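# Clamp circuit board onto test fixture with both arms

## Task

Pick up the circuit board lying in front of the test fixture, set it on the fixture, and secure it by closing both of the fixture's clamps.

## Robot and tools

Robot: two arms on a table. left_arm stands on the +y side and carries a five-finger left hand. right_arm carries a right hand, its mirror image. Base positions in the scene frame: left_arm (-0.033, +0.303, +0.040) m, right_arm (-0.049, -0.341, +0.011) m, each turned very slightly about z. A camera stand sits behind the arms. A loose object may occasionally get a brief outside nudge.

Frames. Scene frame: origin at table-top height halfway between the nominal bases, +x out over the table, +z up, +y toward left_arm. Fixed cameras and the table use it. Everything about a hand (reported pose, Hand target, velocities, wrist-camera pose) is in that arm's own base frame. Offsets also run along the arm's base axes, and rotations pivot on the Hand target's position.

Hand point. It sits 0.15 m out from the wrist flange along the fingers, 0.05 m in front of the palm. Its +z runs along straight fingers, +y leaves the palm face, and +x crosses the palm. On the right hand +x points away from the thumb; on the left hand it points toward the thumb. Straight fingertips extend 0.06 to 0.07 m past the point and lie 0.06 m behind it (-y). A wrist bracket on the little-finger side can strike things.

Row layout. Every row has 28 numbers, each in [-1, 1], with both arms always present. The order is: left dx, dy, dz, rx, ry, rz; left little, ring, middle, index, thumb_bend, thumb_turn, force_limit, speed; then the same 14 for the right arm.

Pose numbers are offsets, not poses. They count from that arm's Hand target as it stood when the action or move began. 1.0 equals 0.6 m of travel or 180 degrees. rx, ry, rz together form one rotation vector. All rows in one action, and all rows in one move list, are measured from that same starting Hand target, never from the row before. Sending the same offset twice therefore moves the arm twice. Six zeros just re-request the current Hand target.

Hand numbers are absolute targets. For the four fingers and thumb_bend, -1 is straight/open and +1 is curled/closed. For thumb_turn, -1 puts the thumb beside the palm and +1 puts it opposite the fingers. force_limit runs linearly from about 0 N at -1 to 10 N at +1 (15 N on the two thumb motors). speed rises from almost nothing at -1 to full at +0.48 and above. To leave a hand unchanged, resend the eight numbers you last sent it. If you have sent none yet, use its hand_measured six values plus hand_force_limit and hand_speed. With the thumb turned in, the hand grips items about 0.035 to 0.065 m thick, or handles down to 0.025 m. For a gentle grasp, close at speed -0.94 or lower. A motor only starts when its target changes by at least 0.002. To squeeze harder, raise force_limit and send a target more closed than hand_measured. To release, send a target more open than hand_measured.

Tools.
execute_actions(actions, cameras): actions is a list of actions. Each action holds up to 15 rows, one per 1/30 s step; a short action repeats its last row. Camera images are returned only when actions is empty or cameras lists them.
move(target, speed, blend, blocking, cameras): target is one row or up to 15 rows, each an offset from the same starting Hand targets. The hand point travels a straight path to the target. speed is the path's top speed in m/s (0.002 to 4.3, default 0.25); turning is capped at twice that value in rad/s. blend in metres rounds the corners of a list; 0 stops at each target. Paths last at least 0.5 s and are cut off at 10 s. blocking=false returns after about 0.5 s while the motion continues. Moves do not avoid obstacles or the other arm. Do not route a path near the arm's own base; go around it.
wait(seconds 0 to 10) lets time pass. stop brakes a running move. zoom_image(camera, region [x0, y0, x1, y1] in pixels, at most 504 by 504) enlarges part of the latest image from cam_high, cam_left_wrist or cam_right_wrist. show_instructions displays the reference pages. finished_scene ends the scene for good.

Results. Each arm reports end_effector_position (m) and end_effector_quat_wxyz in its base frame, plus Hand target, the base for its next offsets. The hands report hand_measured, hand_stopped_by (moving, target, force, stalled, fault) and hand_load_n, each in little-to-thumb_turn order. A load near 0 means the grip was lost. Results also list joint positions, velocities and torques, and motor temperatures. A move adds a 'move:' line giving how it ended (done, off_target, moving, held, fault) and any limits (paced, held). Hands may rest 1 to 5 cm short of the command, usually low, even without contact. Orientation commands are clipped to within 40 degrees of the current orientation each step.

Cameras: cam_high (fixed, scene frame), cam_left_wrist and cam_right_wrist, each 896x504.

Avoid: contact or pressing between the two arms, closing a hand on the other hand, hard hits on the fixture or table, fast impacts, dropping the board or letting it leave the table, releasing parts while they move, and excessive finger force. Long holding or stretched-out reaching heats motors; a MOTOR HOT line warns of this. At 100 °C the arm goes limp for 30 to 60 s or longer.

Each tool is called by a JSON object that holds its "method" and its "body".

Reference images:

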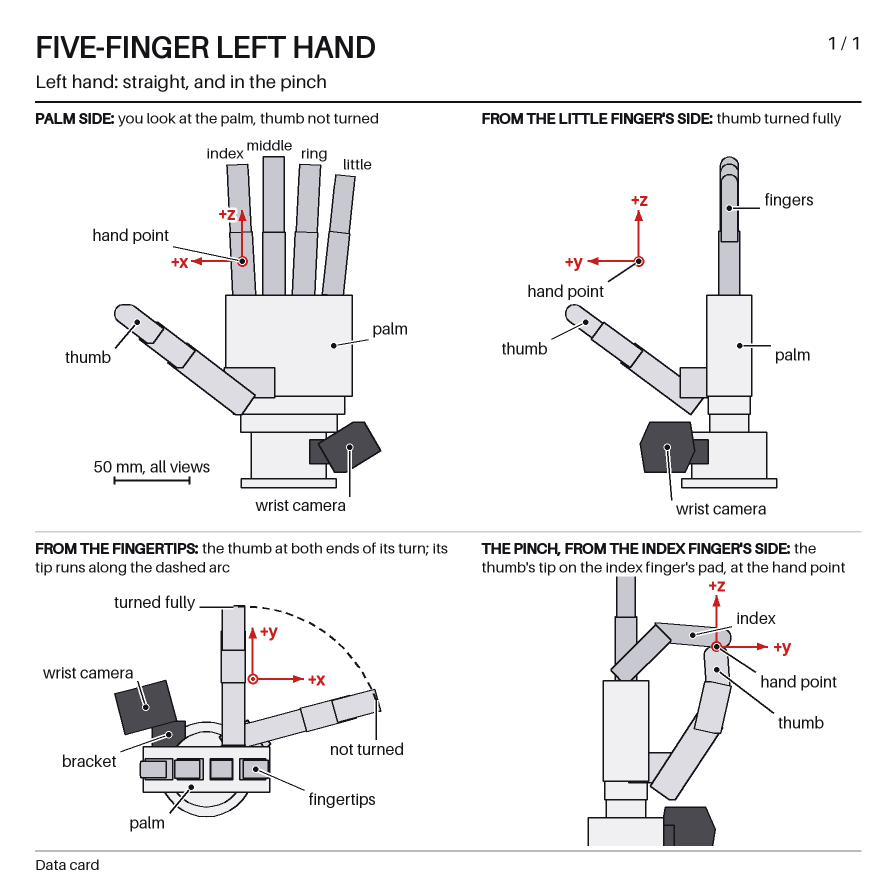

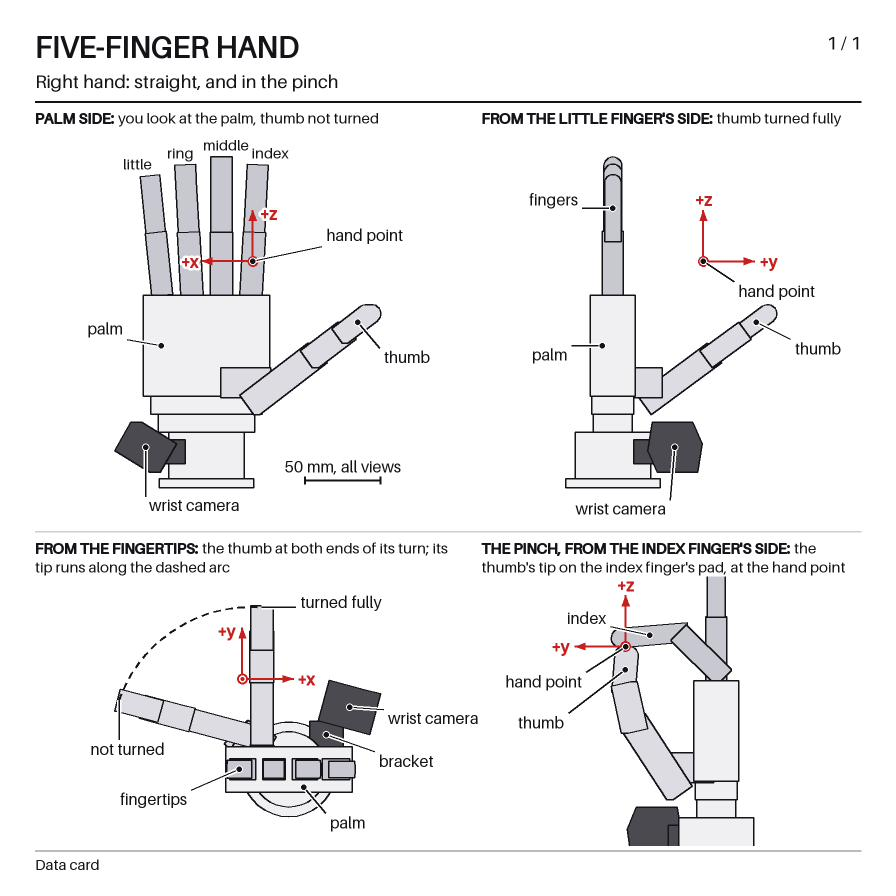

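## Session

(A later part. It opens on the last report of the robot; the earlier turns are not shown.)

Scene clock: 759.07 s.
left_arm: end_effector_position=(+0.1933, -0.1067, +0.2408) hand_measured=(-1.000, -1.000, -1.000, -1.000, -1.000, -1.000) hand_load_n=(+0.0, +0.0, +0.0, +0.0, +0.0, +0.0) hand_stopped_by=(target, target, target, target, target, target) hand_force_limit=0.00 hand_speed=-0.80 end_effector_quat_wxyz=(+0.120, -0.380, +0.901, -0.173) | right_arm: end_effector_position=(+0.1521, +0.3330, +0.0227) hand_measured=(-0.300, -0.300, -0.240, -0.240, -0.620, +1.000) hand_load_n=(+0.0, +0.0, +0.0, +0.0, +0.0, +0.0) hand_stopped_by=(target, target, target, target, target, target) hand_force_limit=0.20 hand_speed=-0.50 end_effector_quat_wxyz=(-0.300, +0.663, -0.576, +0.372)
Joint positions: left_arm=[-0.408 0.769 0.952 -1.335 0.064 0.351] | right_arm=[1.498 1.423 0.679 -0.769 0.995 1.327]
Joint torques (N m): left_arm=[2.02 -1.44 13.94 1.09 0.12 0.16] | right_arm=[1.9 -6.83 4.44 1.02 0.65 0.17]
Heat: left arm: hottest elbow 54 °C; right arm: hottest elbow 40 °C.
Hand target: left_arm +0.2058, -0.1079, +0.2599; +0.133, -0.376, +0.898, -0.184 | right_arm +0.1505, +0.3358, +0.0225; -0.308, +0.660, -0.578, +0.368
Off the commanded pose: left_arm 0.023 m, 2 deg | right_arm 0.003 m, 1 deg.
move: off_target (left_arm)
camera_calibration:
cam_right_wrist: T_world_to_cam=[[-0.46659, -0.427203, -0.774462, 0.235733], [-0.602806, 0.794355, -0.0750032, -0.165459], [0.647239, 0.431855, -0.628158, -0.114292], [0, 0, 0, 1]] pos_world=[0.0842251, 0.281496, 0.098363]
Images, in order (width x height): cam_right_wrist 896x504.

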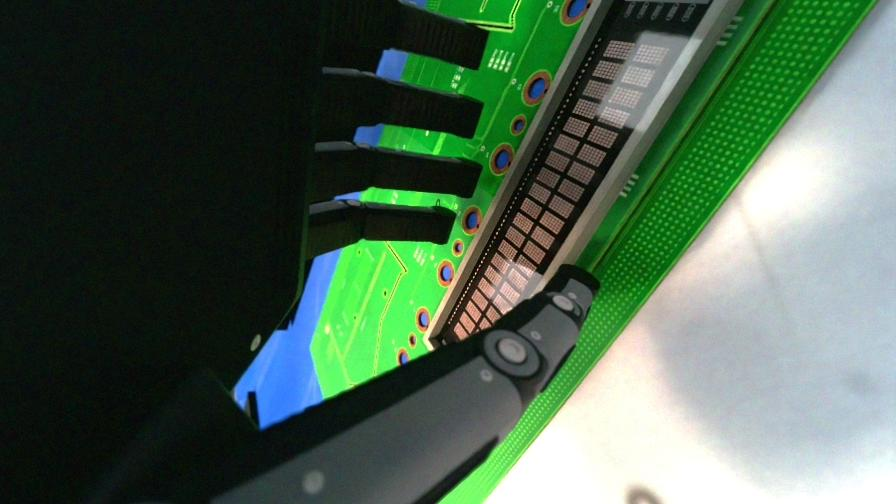

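{"method": "move", "body": {"target": [0, 0, 0, 0, 0, 0, -1, -1, -1, -1, -1, -1, 0, -0.8, -0.0035, -0.001, -0.0125, 0, 0, 0, -0.3, -0.3, -0.24, -0.24, -0.62, 1, 0.2, -0.5], "speed": 0.05, "cameras": ["cam_right_wrist"]}}

{"method": "zoom_image", "body": {"camera": "cam_right_wrist", "region": [400, 100, 750, 450]}}

Scene clock: 767.90 s.
left_arm: end_effector_position=(+0.1933, -0.1067, +0.2408) hand_measured=(-1.000, -1.000, -1.000, -1.000, -1.000, -1.000) hand_load_n=(+0.0, +0.0, +0.0, +0.0, +0.0, +0.0) hand_stopped_by=(target, target, target, target, target, target) hand_force_limit=0.00 hand_speed=-0.80 end_effector_quat_wxyz=(+0.120, -0.380, +0.901, -0.173) | right_arm: end_effector_position=(+0.1502, +0.3338, +0.0171) hand_measured=(-0.300, -0.300, -0.240, -0.240, -0.620, +1.000) hand_load_n=(+0.0, +0.0, +0.0, +0.0, +0.0, +0.0) hand_stopped_by=(target, target, target, target, target, target) hand_force_limit=0.20 hand_speed=-0.50 end_effector_quat_wxyz=(-0.302, +0.662, -0.577, +0.370)
Joint positions: left_arm=[-0.408 0.769 0.952 -1.335 0.064 0.351] | right_arm=[1.504 1.437 0.673 -0.753 0.996 1.339]
Joint torques (N m): left_arm=[2.02 -1.44 13.94 1.09 0.12 0.16] | right_arm=[2.02 -6.59 4.23 1.07 0.66 0.17]
Motor temperatures (°C): left_arm=[23 20 55 21 21 22] | right_arm=[22 28 38 24 25 23]
Heat: left arm: hottest elbow 55 °C; right arm: hottest elbow 38 °C.
Hand target: left_arm +0.2058, -0.1079, +0.2599; +0.133, -0.376, +0.898, -0.184 | right_arm +0.1483, +0.3352, +0.0150; -0.308, +0.660, -0.578, +0.368
Off the commanded pose: left_arm 0.023 m, 2 deg | right_arm 0.003 m, 1 deg.
move: off_target (left_arm)
camera_calibration:
cam_right_wrist: T_world_to_cam=[[-0.466329, -0.422583, -0.777149, 0.22926], [-0.602594, 0.794914, -0.0706562, -0.167872], [0.647625, 0.435356, -0.625337, -0.118238], [0, 0, 0, 1]] pos_world=[0.0823257, 0.281801, 0.0923698]
Images, in order (width x height): cam_right_wrist 896x504.

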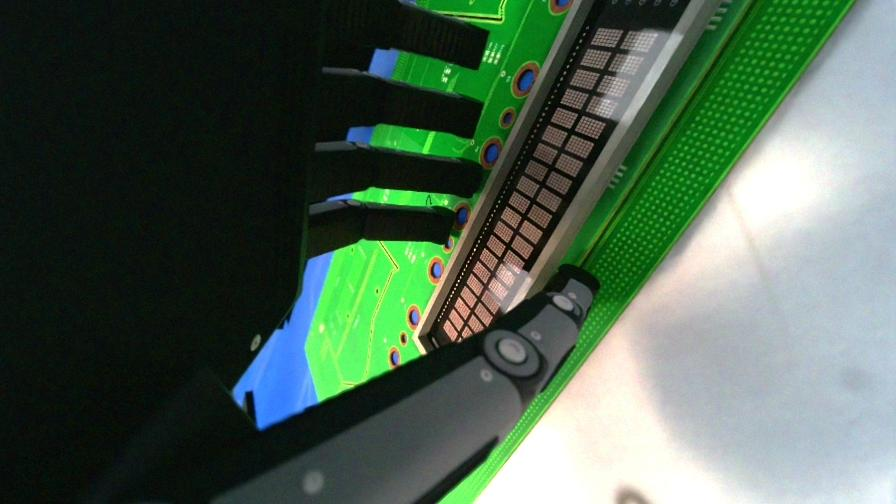

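Scaled by 1.440.

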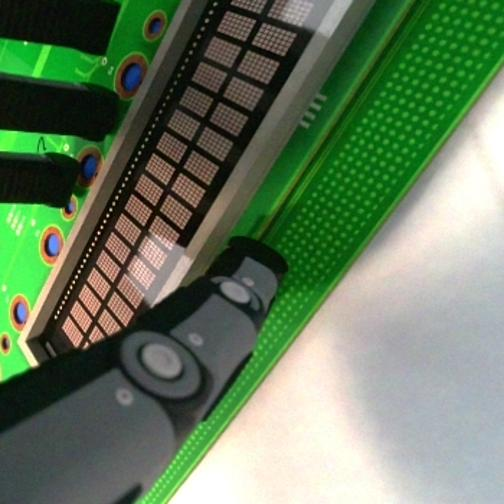

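{"method": "move", "body": {"target": [0, 0, 0, 0, 0, 0, -1, -1, -1, -1, -1, -1, 0, -0.8, 0.001, 0, -0.014, 0, 0, 0, -0.3, -0.3, -0.24, -0.24, -0.62, 1, 0.2, -0.5], "speed": 0.05, "cameras": ["cam_right_wrist"]}}

Scene clock: 775.87 s.
left_arm: end_effector_position=(+0.1933, -0.1067, +0.2408) hand_measured=(-1.000, -1.000, -1.000, -1.000, -1.000, -1.000) hand_load_n=(+0.0, +0.0, +0.0, +0.0, +0.0, +0.0) hand_stopped_by=(target, target, target, target, target, target) hand_force_limit=0.00 hand_speed=-0.80 end_effector_quat_wxyz=(+0.120, -0.380, +0.901, -0.173) | right_arm: end_effector_position=(+0.1509, +0.3355, +0.0151) hand_measured=(-0.300, -0.300, -0.240, -0.240, -0.620, +1.000) hand_load_n=(+0.0, +0.0, -1.0, +0.0, +1.0, +0.0) hand_stopped_by=(target, target, target, target, target, target) hand_force_limit=0.20 hand_speed=-0.50 end_effector_quat_wxyz=(-0.308, +0.659, -0.577, +0.370)
Joint positions: left_arm=[-0.408 0.769 0.952 -1.335 0.064 0.351] | right_arm=[1.506 1.443 0.668 -0.732 1.003 1.339]
Joint torques (N m): left_arm=[1.96 -1.38 13.94 1.07 0.12 0.16] | right_arm=[1.67 -5.48 3.93 1.42 0.35 0.15]
Motor temperatures (°C): left_arm=[23 20 55 21 21 22] | right_arm=[22 28 37 24 25 23]
Heat: left arm: hottest elbow 55 °C; right arm: hottest elbow 37 °C.
Hand target: left_arm +0.2058, -0.1079, +0.2599; +0.133, -0.376, +0.898, -0.184 | right_arm +0.1490, +0.3353, +0.0066; -0.308, +0.660, -0.578, +0.368
Off the commanded pose: left_arm 0.023 m, 2 deg | right_arm 0.009 m, 0 deg.
move: off_target (left_arm)
camera_calibration:
cam_right_wrist: T_world_to_cam=[[-0.459297, -0.415952, -0.784876, 0.225612], [-0.603088, 0.794748, -0.0682667, -0.168867], [0.652174, 0.441994, -0.615881, -0.123662], [0, 0, 0, 1]] pos_world=[0.0824302, 0.282709, 0.0893886]
Images, in order (width x height): cam_right_wrist 896x504.

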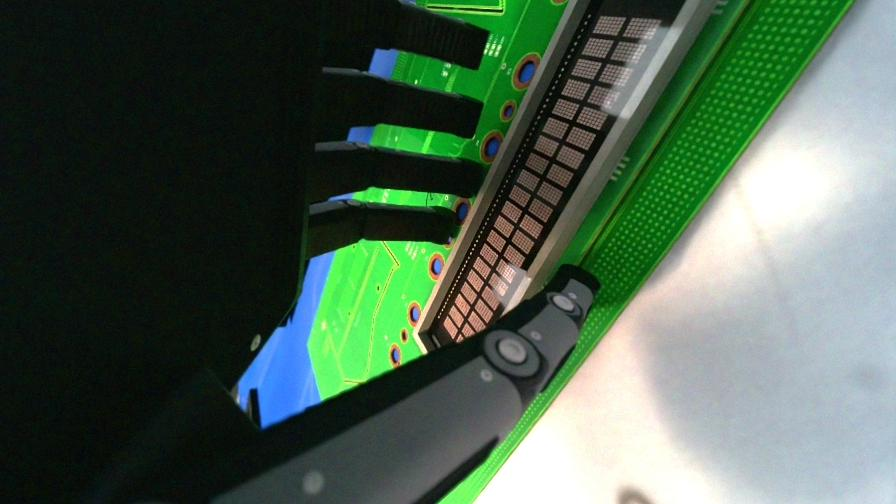

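{"method": "move", "body": {"target": [0, 0, 0, 0, 0, 0, -1, -1, -1, -1, -1, -1, 0, -0.8, 0, 0, 0, 0, 0, 0, -0.3, -0.3, 0.2, 0.2, -0.3, 1, -0.2, -0.9], "speed": 0.05, "cameras": ["cam_right_wrist"]}}

{"method": "zoom_image", "body": {"camera": "cam_right_wrist", "region": [400, 100, 750, 450]}}

Scene clock: 780.40 s.
left_arm: end_effector_position=(+0.1933, -0.1067, +0.2408) hand_measured=(-1.000, -1.000, -1.000, -1.000, -1.000, -1.000) hand_load_n=(+0.0, +0.0, +0.0, +0.0, +0.0, +0.0) hand_stopped_by=(target, target, target, target, target, target) hand_force_limit=0.00 hand_speed=-0.80 end_effector_quat_wxyz=(+0.120, -0.380, +0.901, -0.173) | right_arm: end_effector_position=(+0.1503, +0.3374, +0.0158) hand_measured=(-0.300, -0.300, -0.166, -0.130, -0.514, +1.000) hand_load_n=(+0.0, +0.0, +1.0, +4.5, +6.0, -2.0) hand_stopped_by=(target, target, force, force, force, target) hand_force_limit=-0.20 hand_speed=-0.90 end_effector_quat_wxyz=(-0.312, +0.659, -0.577, +0.369)
Joint positions: left_arm=[-0.408 0.769 0.952 -1.335 0.064 0.351] | right_arm=[1.51 1.443 0.668 -0.726 1.007 1.339]
Joint torques (N m): left_arm=[2.02 -1.38 13.96 1.09 0.11 0.16] | right_arm=[1.32 -5.54 3.95 1.18 0.23 0.15]
Motor temperatures (°C): left_arm=[23 20 55 21 21 22] | right_arm=[22 28 36 24 25 23]
Heat: left arm: hottest elbow 55 °C; right arm: hottest elbow 36 °C.
Hand target: left_arm +0.2058, -0.1079, +0.2599; +0.133, -0.376, +0.898, -0.184 | right_arm +0.1489, +0.3353, +0.0066; -0.308, +0.660, -0.578, +0.368
Off the commanded pose: left_arm 0.023 m, 2 deg | right_arm 0.009 m, 1 deg.
move: off_target (left_arm)
camera_calibration:
cam_right_wrist: T_world_to_cam=[[-0.454858, -0.412898, -0.789063, 0.224899], [-0.605595, 0.793041, -0.0658819, -0.169833], [0.652962, 0.447886, -0.610769, -0.125861], [0, 0, 0, 1]] pos_world=[0.081629, 0.283916, 0.0893991]
Images, in order (width x height): cam_right_wrist 896x504.

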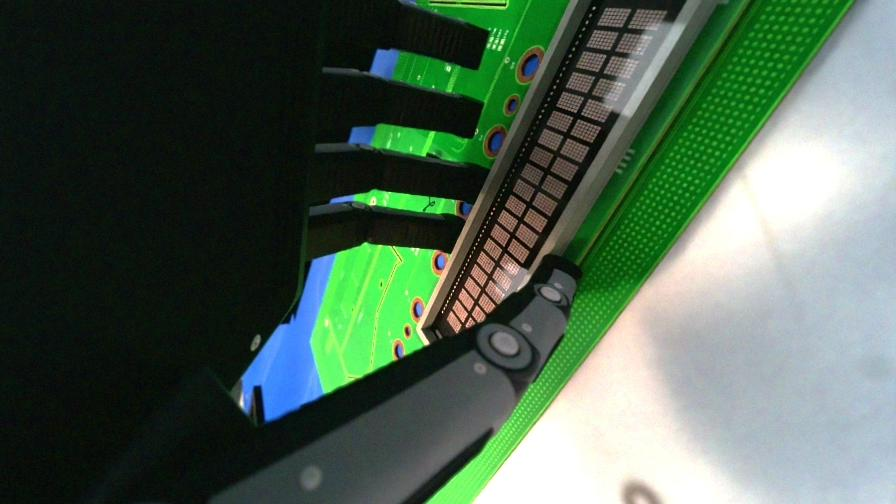

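Scaled by 1.440.

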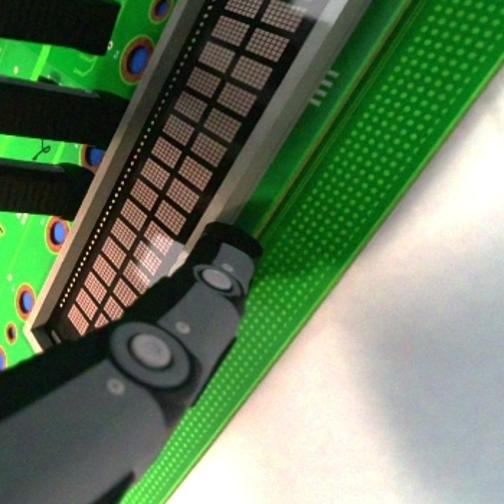

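{"method": "move", "body": {"target": [[0, 0, 0, 0, 0, 0, -1, -1, -1, -1, -1, -1, 0, -0.8, 0, 0, 0, 0, 0, 0, -0.3, 0.2, 0.2, 0.2, -0.3, 1, -0.5, -0.9],[0, 0, 0, 0, 0, 0, -1, -1, -1, -1, -1, -1, 0, -0.8, 0, 0, 0.0, 0, 0, 0, -0.3, 0.2, 0.3, 0.3, -0.2, 1, 0.9, -0.9]], "speed": 0.05, "cameras": ["cam_right_wrist"]}}

{"method": "zoom_image", "body": {"camera": "cam_right_wrist", "region": [400, 100, 750, 450]}}

Scene clock: 794.20 s.
left_arm: end_effector_position=(+0.1933, -0.1067, +0.2408) hand_measured=(-1.000, -1.000, -1.000, -1.000, -1.000, -1.000) hand_load_n=(+0.0, +0.0, +0.0, +0.0, +0.0, +0.0) hand_stopped_by=(target, target, target, target, target, target) hand_force_limit=0.00 hand_speed=-0.80 end_effector_quat_wxyz=(+0.120, -0.380, +0.901, -0.173) | right_arm: end_effector_position=(+0.1507, +0.3375, +0.0162) hand_measured=(-0.300, -0.078, -0.142, -0.060, -0.510, +1.000) hand_load_n=(+0.0, +0.0, +2.5, +13.5, +19.5, -2.0) hand_stopped_by=(target, force, force, force, force, target) hand_force_limit=0.90 hand_speed=-0.90 end_effector_quat_wxyz=(-0.313, +0.658, -0.576, +0.370)
Joint positions: left_arm=[-0.408 0.769 0.952 -1.335 0.064 0.351] | right_arm=[1.51 1.443 0.668 -0.726 1.01 1.34]
Joint torques (N m): left_arm=[2.02 -1.49 13.93 1.06 0.12 0.15] | right_arm=[1.26 -5.48 3.93 1.18 0.09 0.14]
Motor temperatures (°C): left_arm=[23 20 55 21 21 22] | right_arm=[22 27 35 24 25 23]
Heat: left arm: hottest elbow 55 °C; right arm: hottest elbow 35 °C.
Hand target: left_arm +0.2058, -0.1079, +0.2599; +0.133, -0.376, +0.898, -0.184 | right_arm +0.1490, +0.3353, +0.0066; -0.308, +0.660, -0.578, +0.368
Off the commanded pose: left_arm 0.023 m, 2 deg | right_arm 0.010 m, 1 deg.
move: off_target (left_arm)
camera_calibration:
cam_right_wrist: T_world_to_cam=[[-0.452333, -0.411846, -0.791061, 0.22491], [-0.605029, 0.793372, -0.0670904, -0.169888], [0.655236, 0.448267, -0.608047, -0.126496], [0, 0, 0, 1]] pos_world=[0.0818319, 0.284117, 0.0896038]
Images, in order (width x height): cam_right_wrist 896x504.

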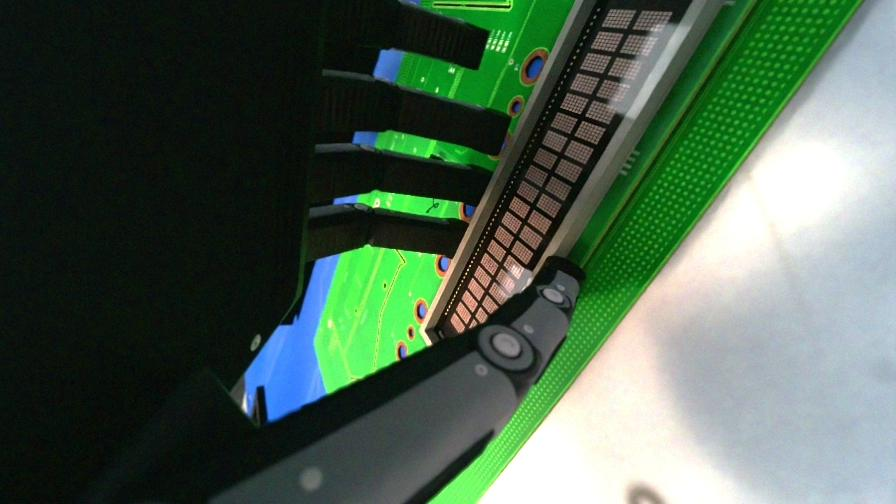

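Scaled by 1.440.

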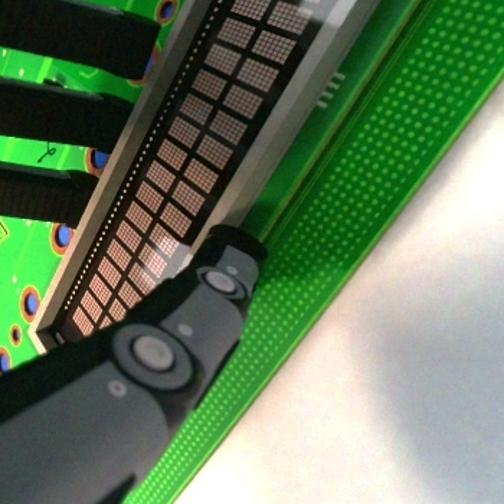

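{"method": "move", "body": {"target": [[0, 0, 0, 0, 0, 0, -1, -1, -1, -1, -1, -1, 0, -0.8, 0, 0, 0, 0, 0, 0, -0.3, 0.2, 0.4, 0.3, -0.2, 1, 0.5, -0.9],[0, 0, 0, 0, 0, 0, -1, -1, -1, -1, -1, -1, 0, -0.8, 0, 0.03, 0.05, 0, 0, 0, -0.3, 0.2, 0.4, 0.3, -0.2, 1, 0.5, -0.9]], "speed": 0.03, "cameras": ["cam_right_wrist","cam_left_wrist"]}}

Scene clock: 804.77 s.
left_arm: end_effector_position=(+0.1933, -0.1067, +0.2408) hand_measured=(-1.000, -1.000, -1.000, -1.000, -1.000, -1.000) hand_load_n=(+0.0, +0.0, +0.0, +0.0, +0.0, +0.0) hand_stopped_by=(target, target, target, target, target, target) hand_force_limit=0.00 hand_speed=-0.80 end_effector_quat_wxyz=(+0.120, -0.380, +0.901, -0.173) | right_arm: end_effector_position=(+0.1484, +0.3305, +0.0193) hand_measured=(-0.300, -0.078, -0.126, -0.060, -0.510, +1.000) hand_load_n=(+0.0, +0.0, +3.5, +13.0, +14.5, -2.5) hand_stopped_by=(target, force, force, force, force, target) hand_force_limit=0.50 hand_speed=-0.90 end_effector_quat_wxyz=(-0.291, +0.667, -0.571, +0.380)
Joint positions: left_arm=[-0.408 0.769 0.952 -1.335 0.064 0.351] | right_arm=[1.51 1.443 0.689 -0.806 0.998 1.35]
Joint torques (N m): left_arm=[2.02 -1.44 13.94 1.07 0.12 0.16] | right_arm=[1.55 -7.71 8.09 0.09 0.58 0.09]
Motor temperatures (°C): left_arm=[23 20 55 21 21 22] | right_arm=[22 27 34 24 24 23]
Heat: left arm: hottest elbow 55 °C; right arm: hottest elbow 34 °C.
Hand target: left_arm +0.2058, -0.1079, +0.2599; +0.133, -0.376, +0.898, -0.184 | right_arm +0.1490, +0.3532, +0.0366; -0.308, +0.660, -0.578, +0.368
Off the commanded pose: left_arm 0.023 m, 2 deg | right_arm 0.029 m, 3 deg.
move: off_target (left_arm, right_arm)
camera_calibration:
cam_left_wrist: T_world_to_cam=[[0.456743, -0.802751, 0.383376, -0.269432], [-0.88704, -0.378304, 0.264663, 0.072704], [-0.0674258, -0.460952, -0.88486, 0.293573], [0, 0, 0, 1]] pos_world=[0.207347, -0.0534596, 0.343822]
cam_right_wrist: T_world_to_cam=[[-0.466513, -0.447719, -0.762833, 0.236849], [-0.602294, 0.792392, -0.0967326, -0.164963], [0.647771, 0.414322, -0.639319, -0.106965], [0, 0, 0, 1]] pos_world=[0.0804261, 0.281076, 0.096334]
Images, in order (width x height): cam_left_wrist 896x504, cam_right_wrist 896x504.

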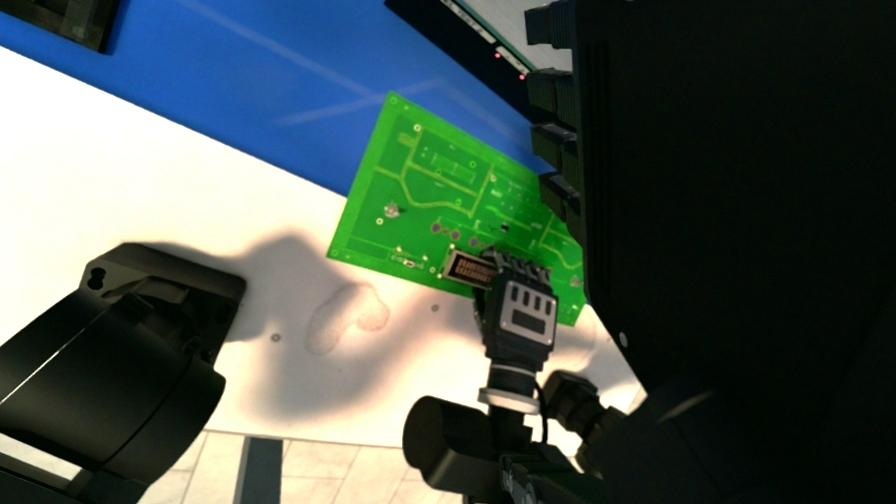

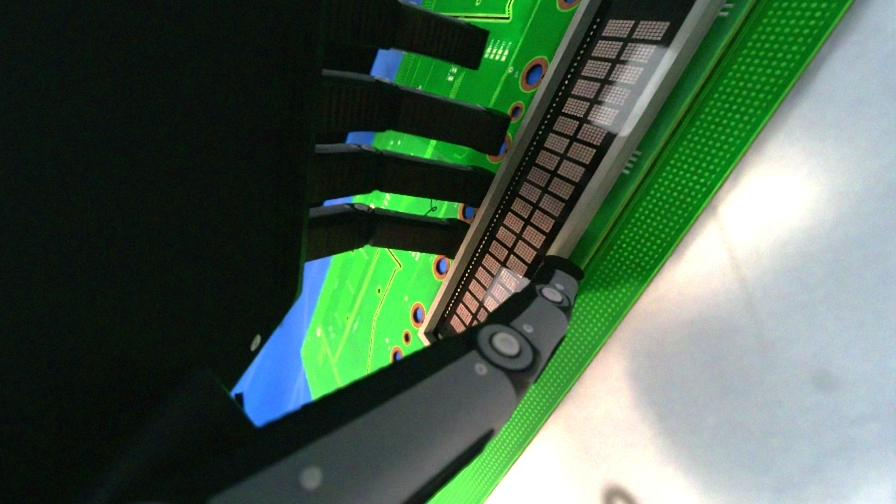

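{"method": "move", "body": {"target": [[0, 0, 0, 0, 0, 0, -1, -1, -1, -1, -1, -1, 0, -0.8, 0, 0.008, 0.04, 0, 0, 0, -0.3, 0.2, 0.4, 0.3, -0.2, 1, 0.5, -0.9]], "speed": 0.03, "cameras": ["cam_right_wrist","cam_left_wrist"]}}

Scene clock: 813.83 s.
left_arm: end_effector_position=(+0.1933, -0.1067, +0.2408) hand_measured=(-1.000, -1.000, -1.000, -1.000, -1.000, -1.000) hand_load_n=(+0.0, +0.0, +0.0, +0.0, +0.0, +0.0) hand_stopped_by=(target, target, target, target, target, target) hand_force_limit=0.00 hand_speed=-0.80 end_effector_quat_wxyz=(+0.120, -0.380, +0.901, -0.173) | right_arm: end_effector_position=(+0.1471, +0.3275, +0.0319) hand_measured=(-0.300, -0.078, -0.124, -0.060, -0.510, +1.000) hand_load_n=(+0.0, +0.0, +0.0, +14.0, +11.0, -1.5) hand_stopped_by=(target, force, force, force, force, target) hand_force_limit=0.50 hand_speed=-0.90 end_effector_quat_wxyz=(-0.276, +0.674, -0.566, +0.387)
Joint positions: left_arm=[-0.408 0.769 0.952 -1.335 0.064 0.351] | right_arm=[1.51 1.426 0.721 -0.892 0.991 1.35]
Joint torques (N m): left_arm=[1.96 -1.44 13.94 1.07 0.12 0.16] | right_arm=[1.67 -9.29 9.03 0.18 0.84 0.11]
Motor temperatures (°C): left_arm=[23 20 55 21 21 22] | right_arm=[22 27 35 24 25 23]
Heat: left arm: hottest elbow 55 °C; right arm: hottest elbow 35 °C.
Hand target: left_arm +0.2058, -0.1079, +0.2599; +0.133, -0.376, +0.898, -0.184 | right_arm +0.1490, +0.3580, +0.0605; -0.308, +0.660, -0.578, +0.368
Off the commanded pose: left_arm 0.023 m, 2 deg | right_arm 0.042 m, 5 deg.
move: off_target (left_arm, right_arm)
camera_calibration:
cam_left_wrist: T_world_to_cam=[[0.456743, -0.802751, 0.383376, -0.269432], [-0.88704, -0.378304, 0.264663, 0.072704], [-0.0674258, -0.460952, -0.88486, 0.293573], [0, 0, 0, 1]] pos_world=[0.207347, -0.0534596, 0.343822]
cam_right_wrist: T_world_to_cam=[[-0.473323, -0.475469, -0.741549, 0.253859], [-0.603252, 0.788401, -0.120461, -0.160033], [0.641914, 0.390324, -0.659996, -0.087554], [0, 0, 0, 1]] pos_world=[0.079819, 0.281046, 0.111186]
Images, in order (width x height): cam_left_wrist 896x504, cam_right_wrist 896x504.

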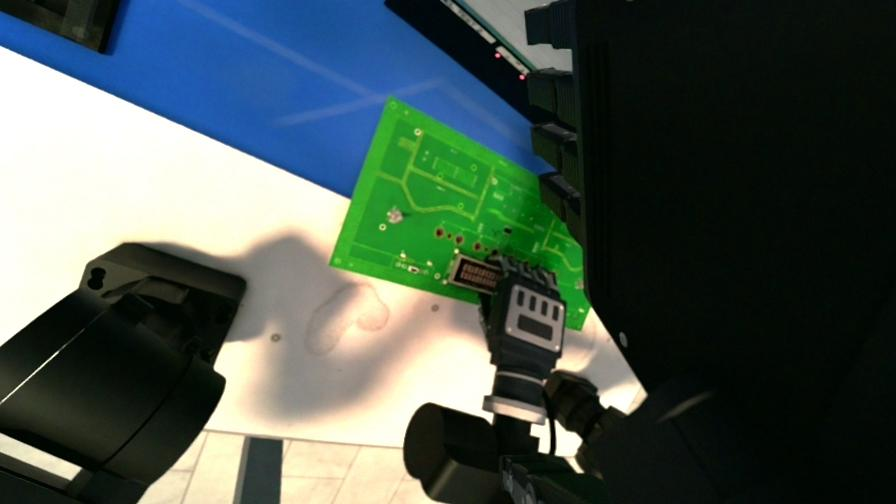

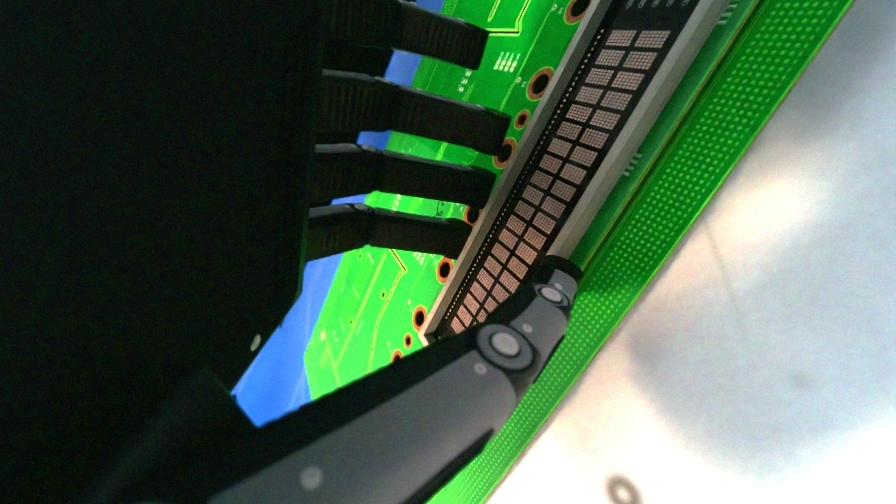

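{"method": "move", "body": {"target": [[0, 0, 0, 0, 0, 0, -1, -1, -1, -1, -1, -1, 0, -0.8, 0, 0.01, 0.04, 0, 0, 0, -0.3, 0.2, 0.4, 0.3, -0.2, 1, 0.5, -0.9]], "speed": 0.03, "cameras": ["all"]}}

Scene clock: 819.83 s.
left_arm: end_effector_position=(+0.1933, -0.1067, +0.2408) hand_measured=(-1.000, -1.000, -1.000, -1.000, -1.000, -1.000) hand_load_n=(+0.0, +0.0, +0.0, +0.0, +0.0, +0.0) hand_stopped_by=(target, target, target, target, target, target) hand_force_limit=0.00 hand_speed=-0.80 end_effector_quat_wxyz=(+0.120, -0.380, +0.901, -0.173) | right_arm: end_effector_position=(+0.1489, +0.3434, +0.0639) hand_measured=(-0.300, -0.078, -0.124, -0.058, -0.506, +1.000) hand_load_n=(+0.0, +0.0, +0.0, +0.0, +0.0, +0.0) hand_stopped_by=(target, force, force, force, force, target) hand_force_limit=0.50 hand_speed=-0.90 end_effector_quat_wxyz=(-0.287, +0.669, -0.570, +0.381)
Joint positions: left_arm=[-0.408 0.769 0.952 -1.335 0.064 0.351] | right_arm=[1.51 1.389 0.785 -0.966 0.996 1.35]
Joint torques (N m): left_arm=[2.02 -1.38 13.93 1.06 0.12 0.16] | right_arm=[1.73 -8.29 8.53 0.2 0.64 0.12]
Motor temperatures (°C): left_arm=[23 20 56 21 21 22] | right_arm=[22 27 36 24 25 23]
Heat: left arm: hottest elbow 56 °C; right arm: hottest elbow 36 °C.
Hand target: left_arm +0.2058, -0.1079, +0.2599; +0.133, -0.376, +0.898, -0.184 | right_arm +0.1490, +0.3641, +0.0846; -0.308, +0.660, -0.578, +0.368
Off the commanded pose: left_arm 0.023 m, 2 deg | right_arm 0.029 m, 3 deg.
move: off_target (left_arm, right_arm)
camera_calibration:
cam_left_wrist: T_world_to_cam=[[0.456743, -0.802751, 0.383376, -0.269432], [-0.88704, -0.378304, 0.264663, 0.072704], [-0.0674258, -0.460952, -0.88486, 0.293573], [0, 0, 0, 1]] pos_world=[0.207347, -0.0534596, 0.343822]
cam_right_wrist: T_world_to_cam=[[-0.468421, -0.455227, -0.757199, 0.2793], [-0.602555, 0.791398, -0.103033, -0.169737], [0.646149, 0.407992, -0.645007, -0.0813584], [0, 0, 0, 1]] pos_world=[0.0811241, 0.294668, 0.141521]

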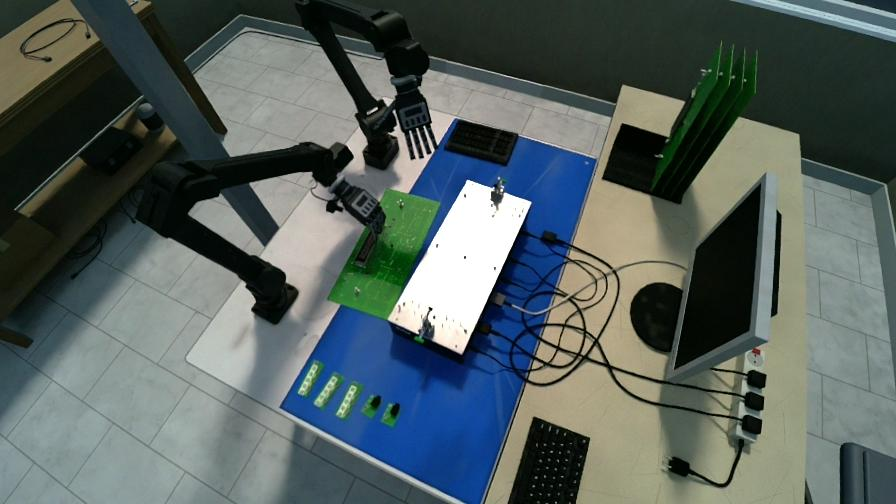

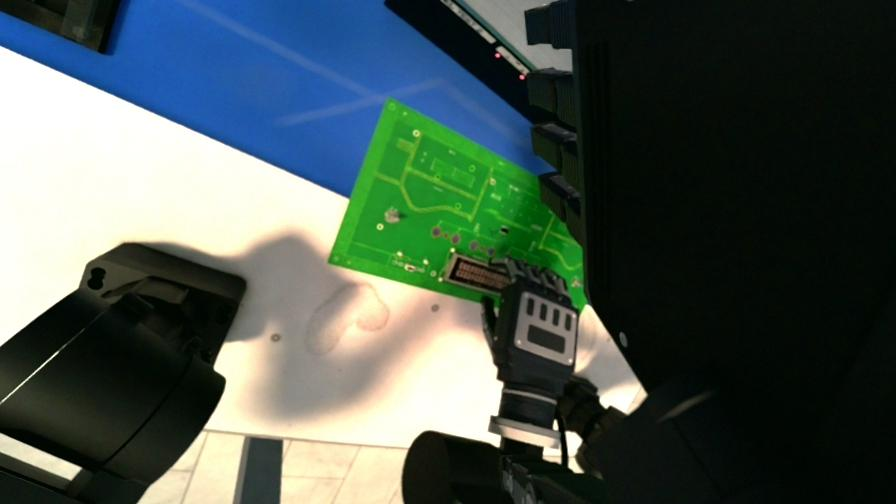

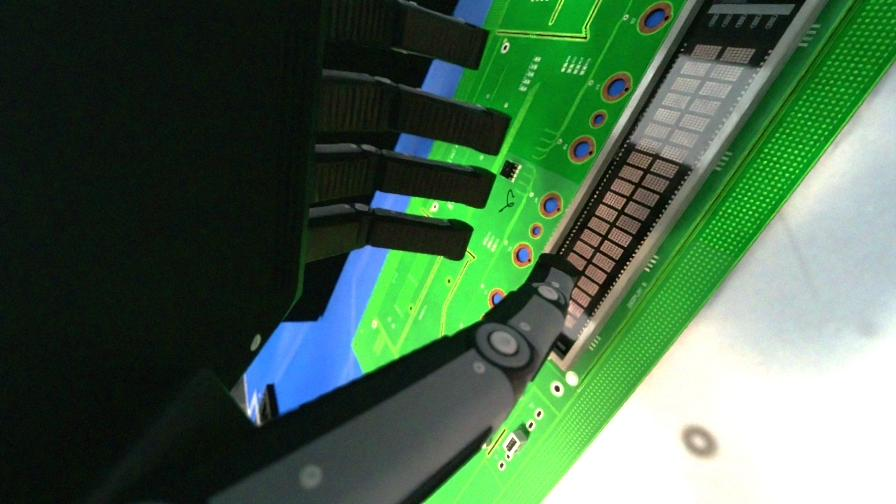

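{"method": "move", "body": {"target": [[0.0, 0.0, 0.0, 0, 0, 0, -1, -1, -1, -1, -1, -1, 0, -0.8, 0, -0.05, 0.08, 0, 0, 0, -0.3, -0.3, -0.24, -0.24, -0.62, 1, 0.2, -0.5],[0.12, 0.0115, -0.26, -0.2456, -0.072, -0.2587, -1, -1, -1, -1, -1, -1, 0, -0.8, 0, -0.15, 0.12, 0, 0, 0, -0.3, -0.3, -0.24, -0.24, -0.62, 1, 0.2, -0.5]], "speed": 0.2, "cameras": ["all"]}}

{"method": "zoom_image", "body": {"camera": "cam_left_wrist", "region": [250, 100, 600, 400]}}

Scene clock: 935.07 s.
left_arm: end_effector_position=(+0.2614, -0.1070, +0.0991) hand_measured=(-1.000, -1.000, -1.000, -1.000, -1.000, -1.000) hand_load_n=(+0.0, +0.0, +0.0, +0.0, +0.0, -0.5) hand_stopped_by=(target, target, target, target, target, target) hand_force_limit=0.00 hand_speed=-0.80 end_effector_quat_wxyz=(-0.013, -0.005, +0.819, -0.573) | right_arm: end_effector_position=(+0.1468, +0.2804, +0.1568) hand_measured=(-0.300, -0.300, -0.240, -0.240, -0.620, +1.000) hand_load_n=(+0.0, +0.0, +0.0, +0.0, +0.0, +0.0) hand_stopped_by=(target, target, target, target, target, target) hand_force_limit=0.20 hand_speed=-0.50 end_effector_quat_wxyz=(-0.313, +0.658, -0.581, +0.363)
Joint positions: left_arm=[0.184 1.419 0.775 -1.429 1.17 2.079] | right_arm=[1.504 1.031 0.763 -1.217 0.997 1.332]
Joint torques (N m): left_arm=[2.02 -7.18 9.78 -0.9 0.72 0.12] | right_arm=[0.5 -3.9 5.82 0.32 0.58 -0.02]
Motor temperatures (°C): left_arm=[23 20 58 21 22 22] | right_arm=[22 28 43 24 26 23]
Heat: left arm: hottest elbow 58 °C; right arm: hottest elbow 43 °C.
Hand target: left_arm +0.2777, -0.1009, +0.1039; +0.000, +0.000, +0.819, -0.574 | right_arm +0.1490, +0.2740, +0.1566; -0.308, +0.660, -0.578, +0.368
Off the commanded pose: left_arm 0.018 m, 2 deg | right_arm 0.007 m, 1 deg.
joint sent to its limit (left arm) — joint 6 (wrist roll), upper limit. The joint targets still meet the commanded pose.
move: off_target (left_arm)
camera_calibration:
cam_left_wrist: T_world_to_cam=[[-0.215326, -0.316842, 0.923713, -0.072252], [-0.85521, 0.517825, -0.0217389, 0.286434], [-0.471434, -0.79465, -0.382468, 0.192745], [0, 0, 0, 1]] pos_world=[0.32027, -0.0180499, 0.146686]
cam_right_wrist: T_world_to_cam=[[-0.462369, -0.403203, -0.789711, 0.30969], [-0.605187, 0.79443, -0.0512805, -0.120195], [0.648046, 0.454212, -0.611333, -0.0129211], [0, 0, 0, 1]] pos_world=[0.0788241, 0.226223, 0.230503]

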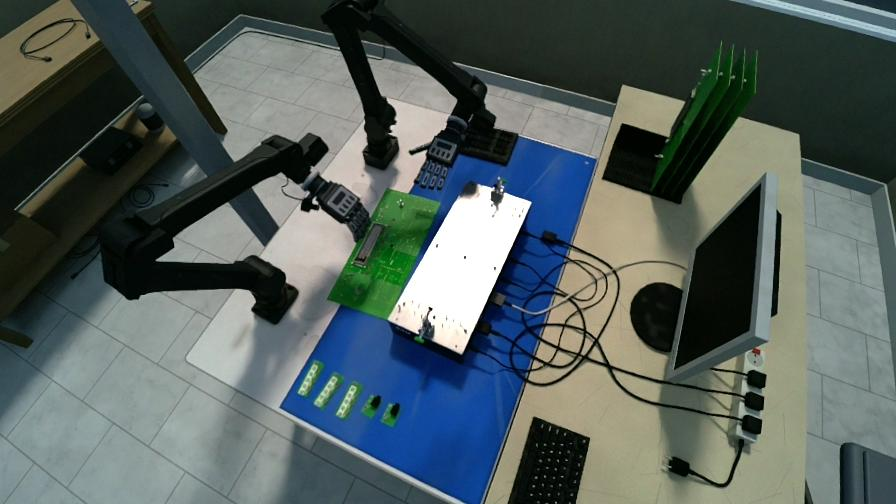

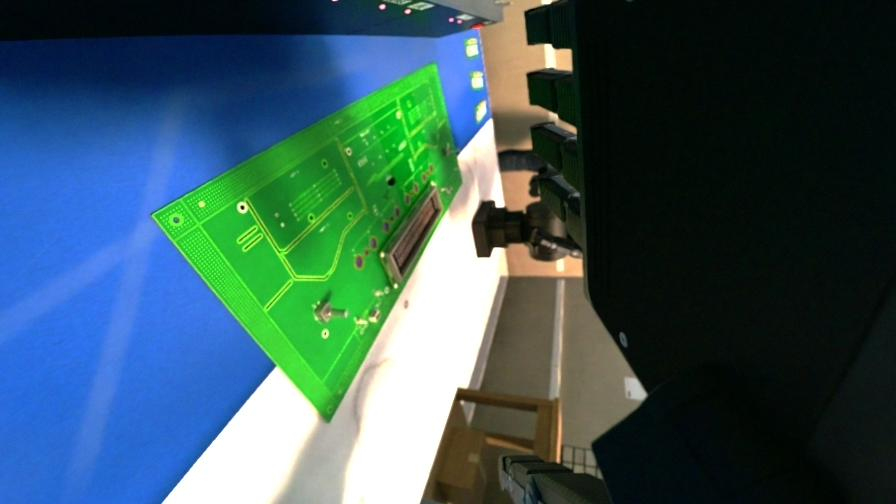

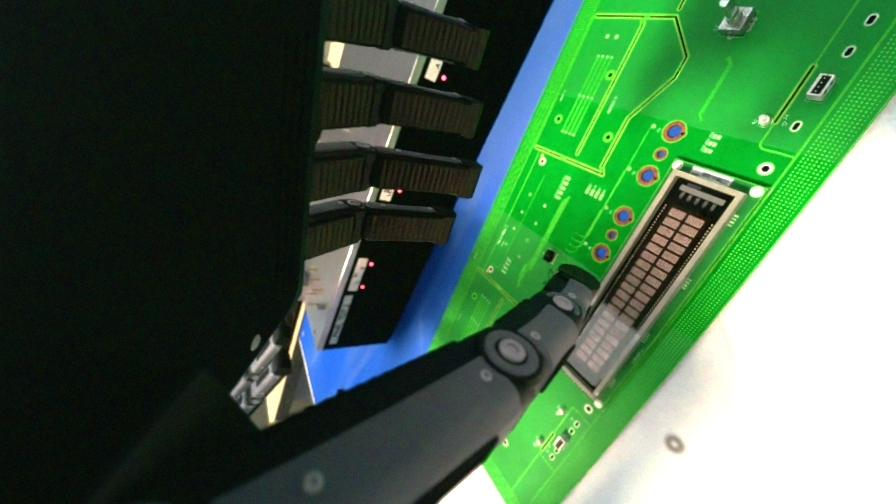

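Scaled by 1.440.

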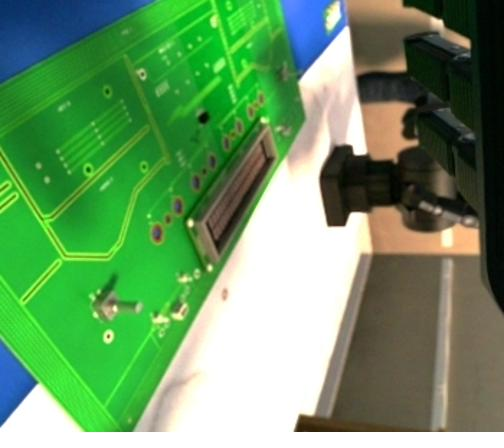

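{"method": "zoom_image", "body": {"camera": "cam_left_wrist", "region": [360, 160, 480, 310]}}

{"method": "zoom_image", "body": {"camera": "cam_left_wrist", "region": [280, 280, 420, 430]}}

{"method": "zoom_image", "body": {"camera": "cam_left_wrist", "region": [140, 190, 240, 290]}}

Scaled by 3.360.

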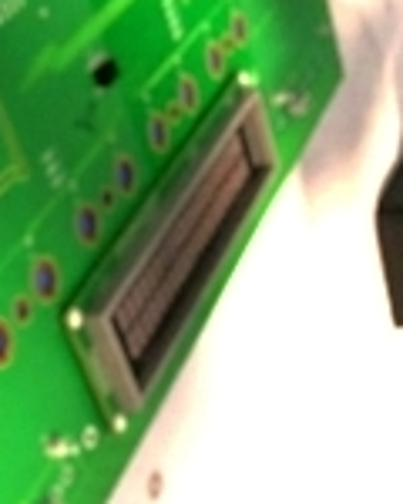

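Scaled by 3.360.

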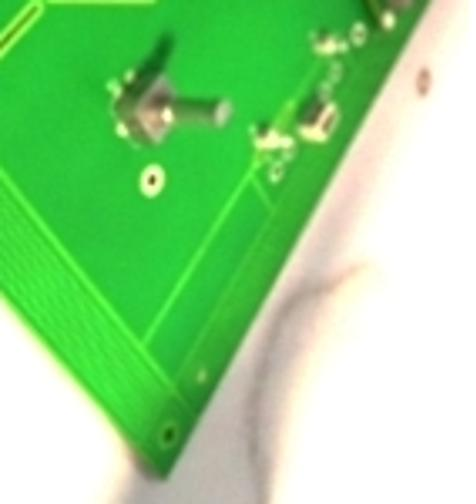

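Scaled by 5.040.

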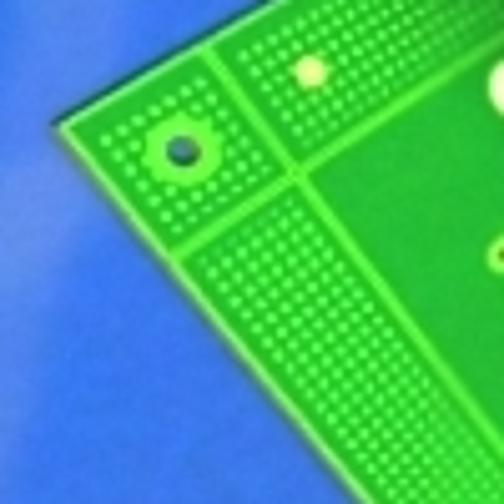

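{"method": "zoom_image", "body": {"camera": "cam_right_wrist", "region": [540, 150, 790, 420]}}

Scaled by 1.867.

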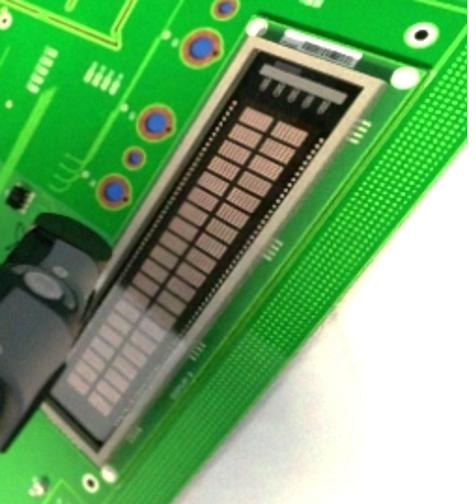

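{"method": "move", "body": {"target": [0, 0, 0, 0, 0, 0, -1, -1, -1, -1, -1, -1, 0, -0.8, 0.0, 0.0833, -0.186, 0, 0, 0.016, -0.4, -0.3, -0.14, -0.12, -0.78, 1, 0.2, -0.5], "speed": 0.15, "cameras": ["cam_right_wrist", "cam_left_wrist"]}}

{"method": "zoom_image", "body": {"camera": "cam_right_wrist", "region": [500, 0, 896, 396]}}

{"method": "zoom_image", "body": {"camera": "cam_left_wrist", "region": [340, 130, 520, 310]}}

Scene clock: 973.97 s.
left_arm: end_effector_position=(+0.2614, -0.1070, +0.0991) hand_measured=(-1.000, -1.000, -1.000, -1.000, -1.000, -1.000) hand_load_n=(+0.0, +0.0, +0.0, +0.0, +0.0, -0.5) hand_stopped_by=(target, target, target, target, target, target) hand_force_limit=0.00 hand_speed=-0.80 end_effector_quat_wxyz=(-0.013, -0.005, +0.819, -0.574) | right_arm: end_effector_position=(+0.1490, +0.3232, +0.0442) hand_measured=(-0.400, -0.300, -0.140, -0.120, -0.780, +1.000) hand_load_n=(+0.0, +0.0, +0.0, +0.0, +0.0, +0.0) hand_stopped_by=(target, target, target, target, target, target) hand_force_limit=0.20 hand_speed=-0.50 end_effector_quat_wxyz=(-0.314, +0.673, -0.562, +0.363)
Joint positions: left_arm=[0.184 1.419 0.775 -1.429 1.17 2.079] | right_arm=[1.504 1.317 0.645 -0.769 0.996 1.254]
Joint torques (N m): left_arm=[1.96 -7.18 9.83 -0.87 0.72 0.15] | right_arm=[1.2 -6.36 4.82 1.16 0.41 -0.02]
Motor temperatures (°C): left_arm=[23 20 58 21 23 22] | right_arm=[22 27 40 24 26 23]
Heat: left arm: hottest elbow 58 °C; right arm: hottest elbow 40 °C.
Hand target: left_arm +0.2777, -0.1009, +0.1039; +0.000, +0.000, +0.819, -0.574 | right_arm +0.1490, +0.3240, +0.0451; -0.317, +0.674, -0.562, +0.360
Off the commanded pose: left_arm 0.018 m, 2 deg | right_arm 0.001 m, 0 deg.
joint sent to its limit (left arm) — joint 6 (wrist roll), upper limit. The joint targets still meet the commanded pose.
move: off_target (left_arm)
camera_calibration:
cam_left_wrist: T_world_to_cam=[[-0.215678, -0.316726, 0.923671, -0.0721308], [-0.855133, 0.517939, -0.0220738, 0.286461], [-0.471413, -0.794622, -0.382551, 0.192752], [0, 0, 0, 1]] pos_world=[0.320271, -0.0180501, 0.146686]
cam_right_wrist: T_world_to_cam=[[-0.442809, -0.438999, -0.781793, 0.24727], [-0.637879, 0.767004, -0.0693984, -0.144122], [0.630104, 0.467959, -0.619664, -0.103978], [0, 0, 0, 1]] pos_world=[0.0830779, 0.26775, 0.118881]
Images, in order (width x height): cam_left_wrist 896x504, cam_right_wrist 896x504.

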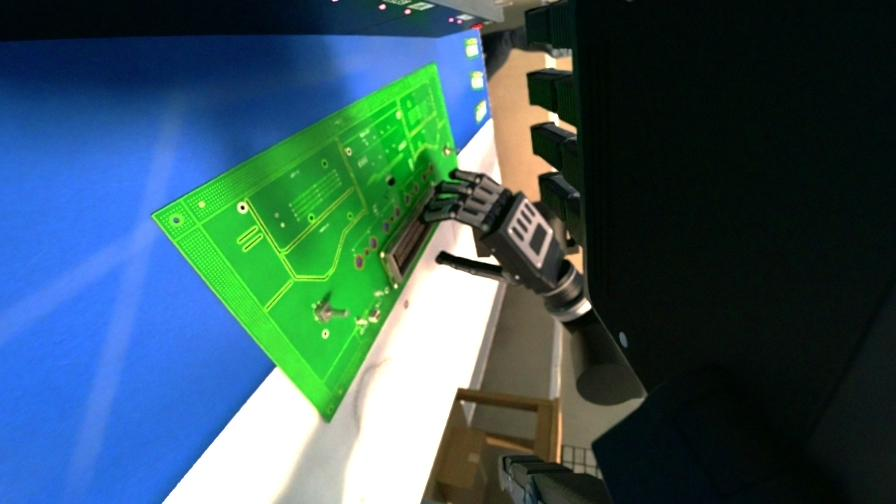

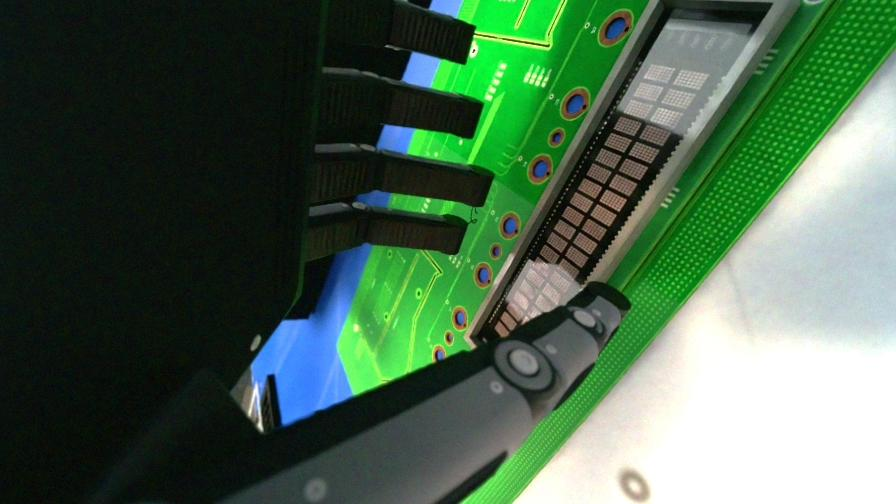

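Scaled by 1.273.

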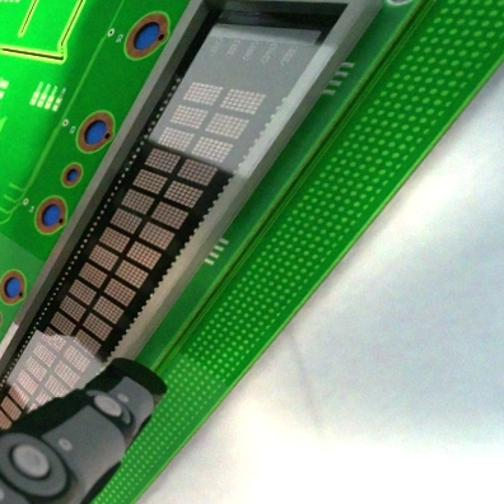

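Scaled by 2.800.

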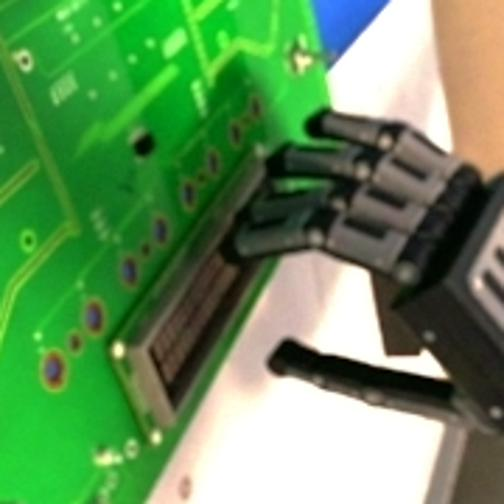

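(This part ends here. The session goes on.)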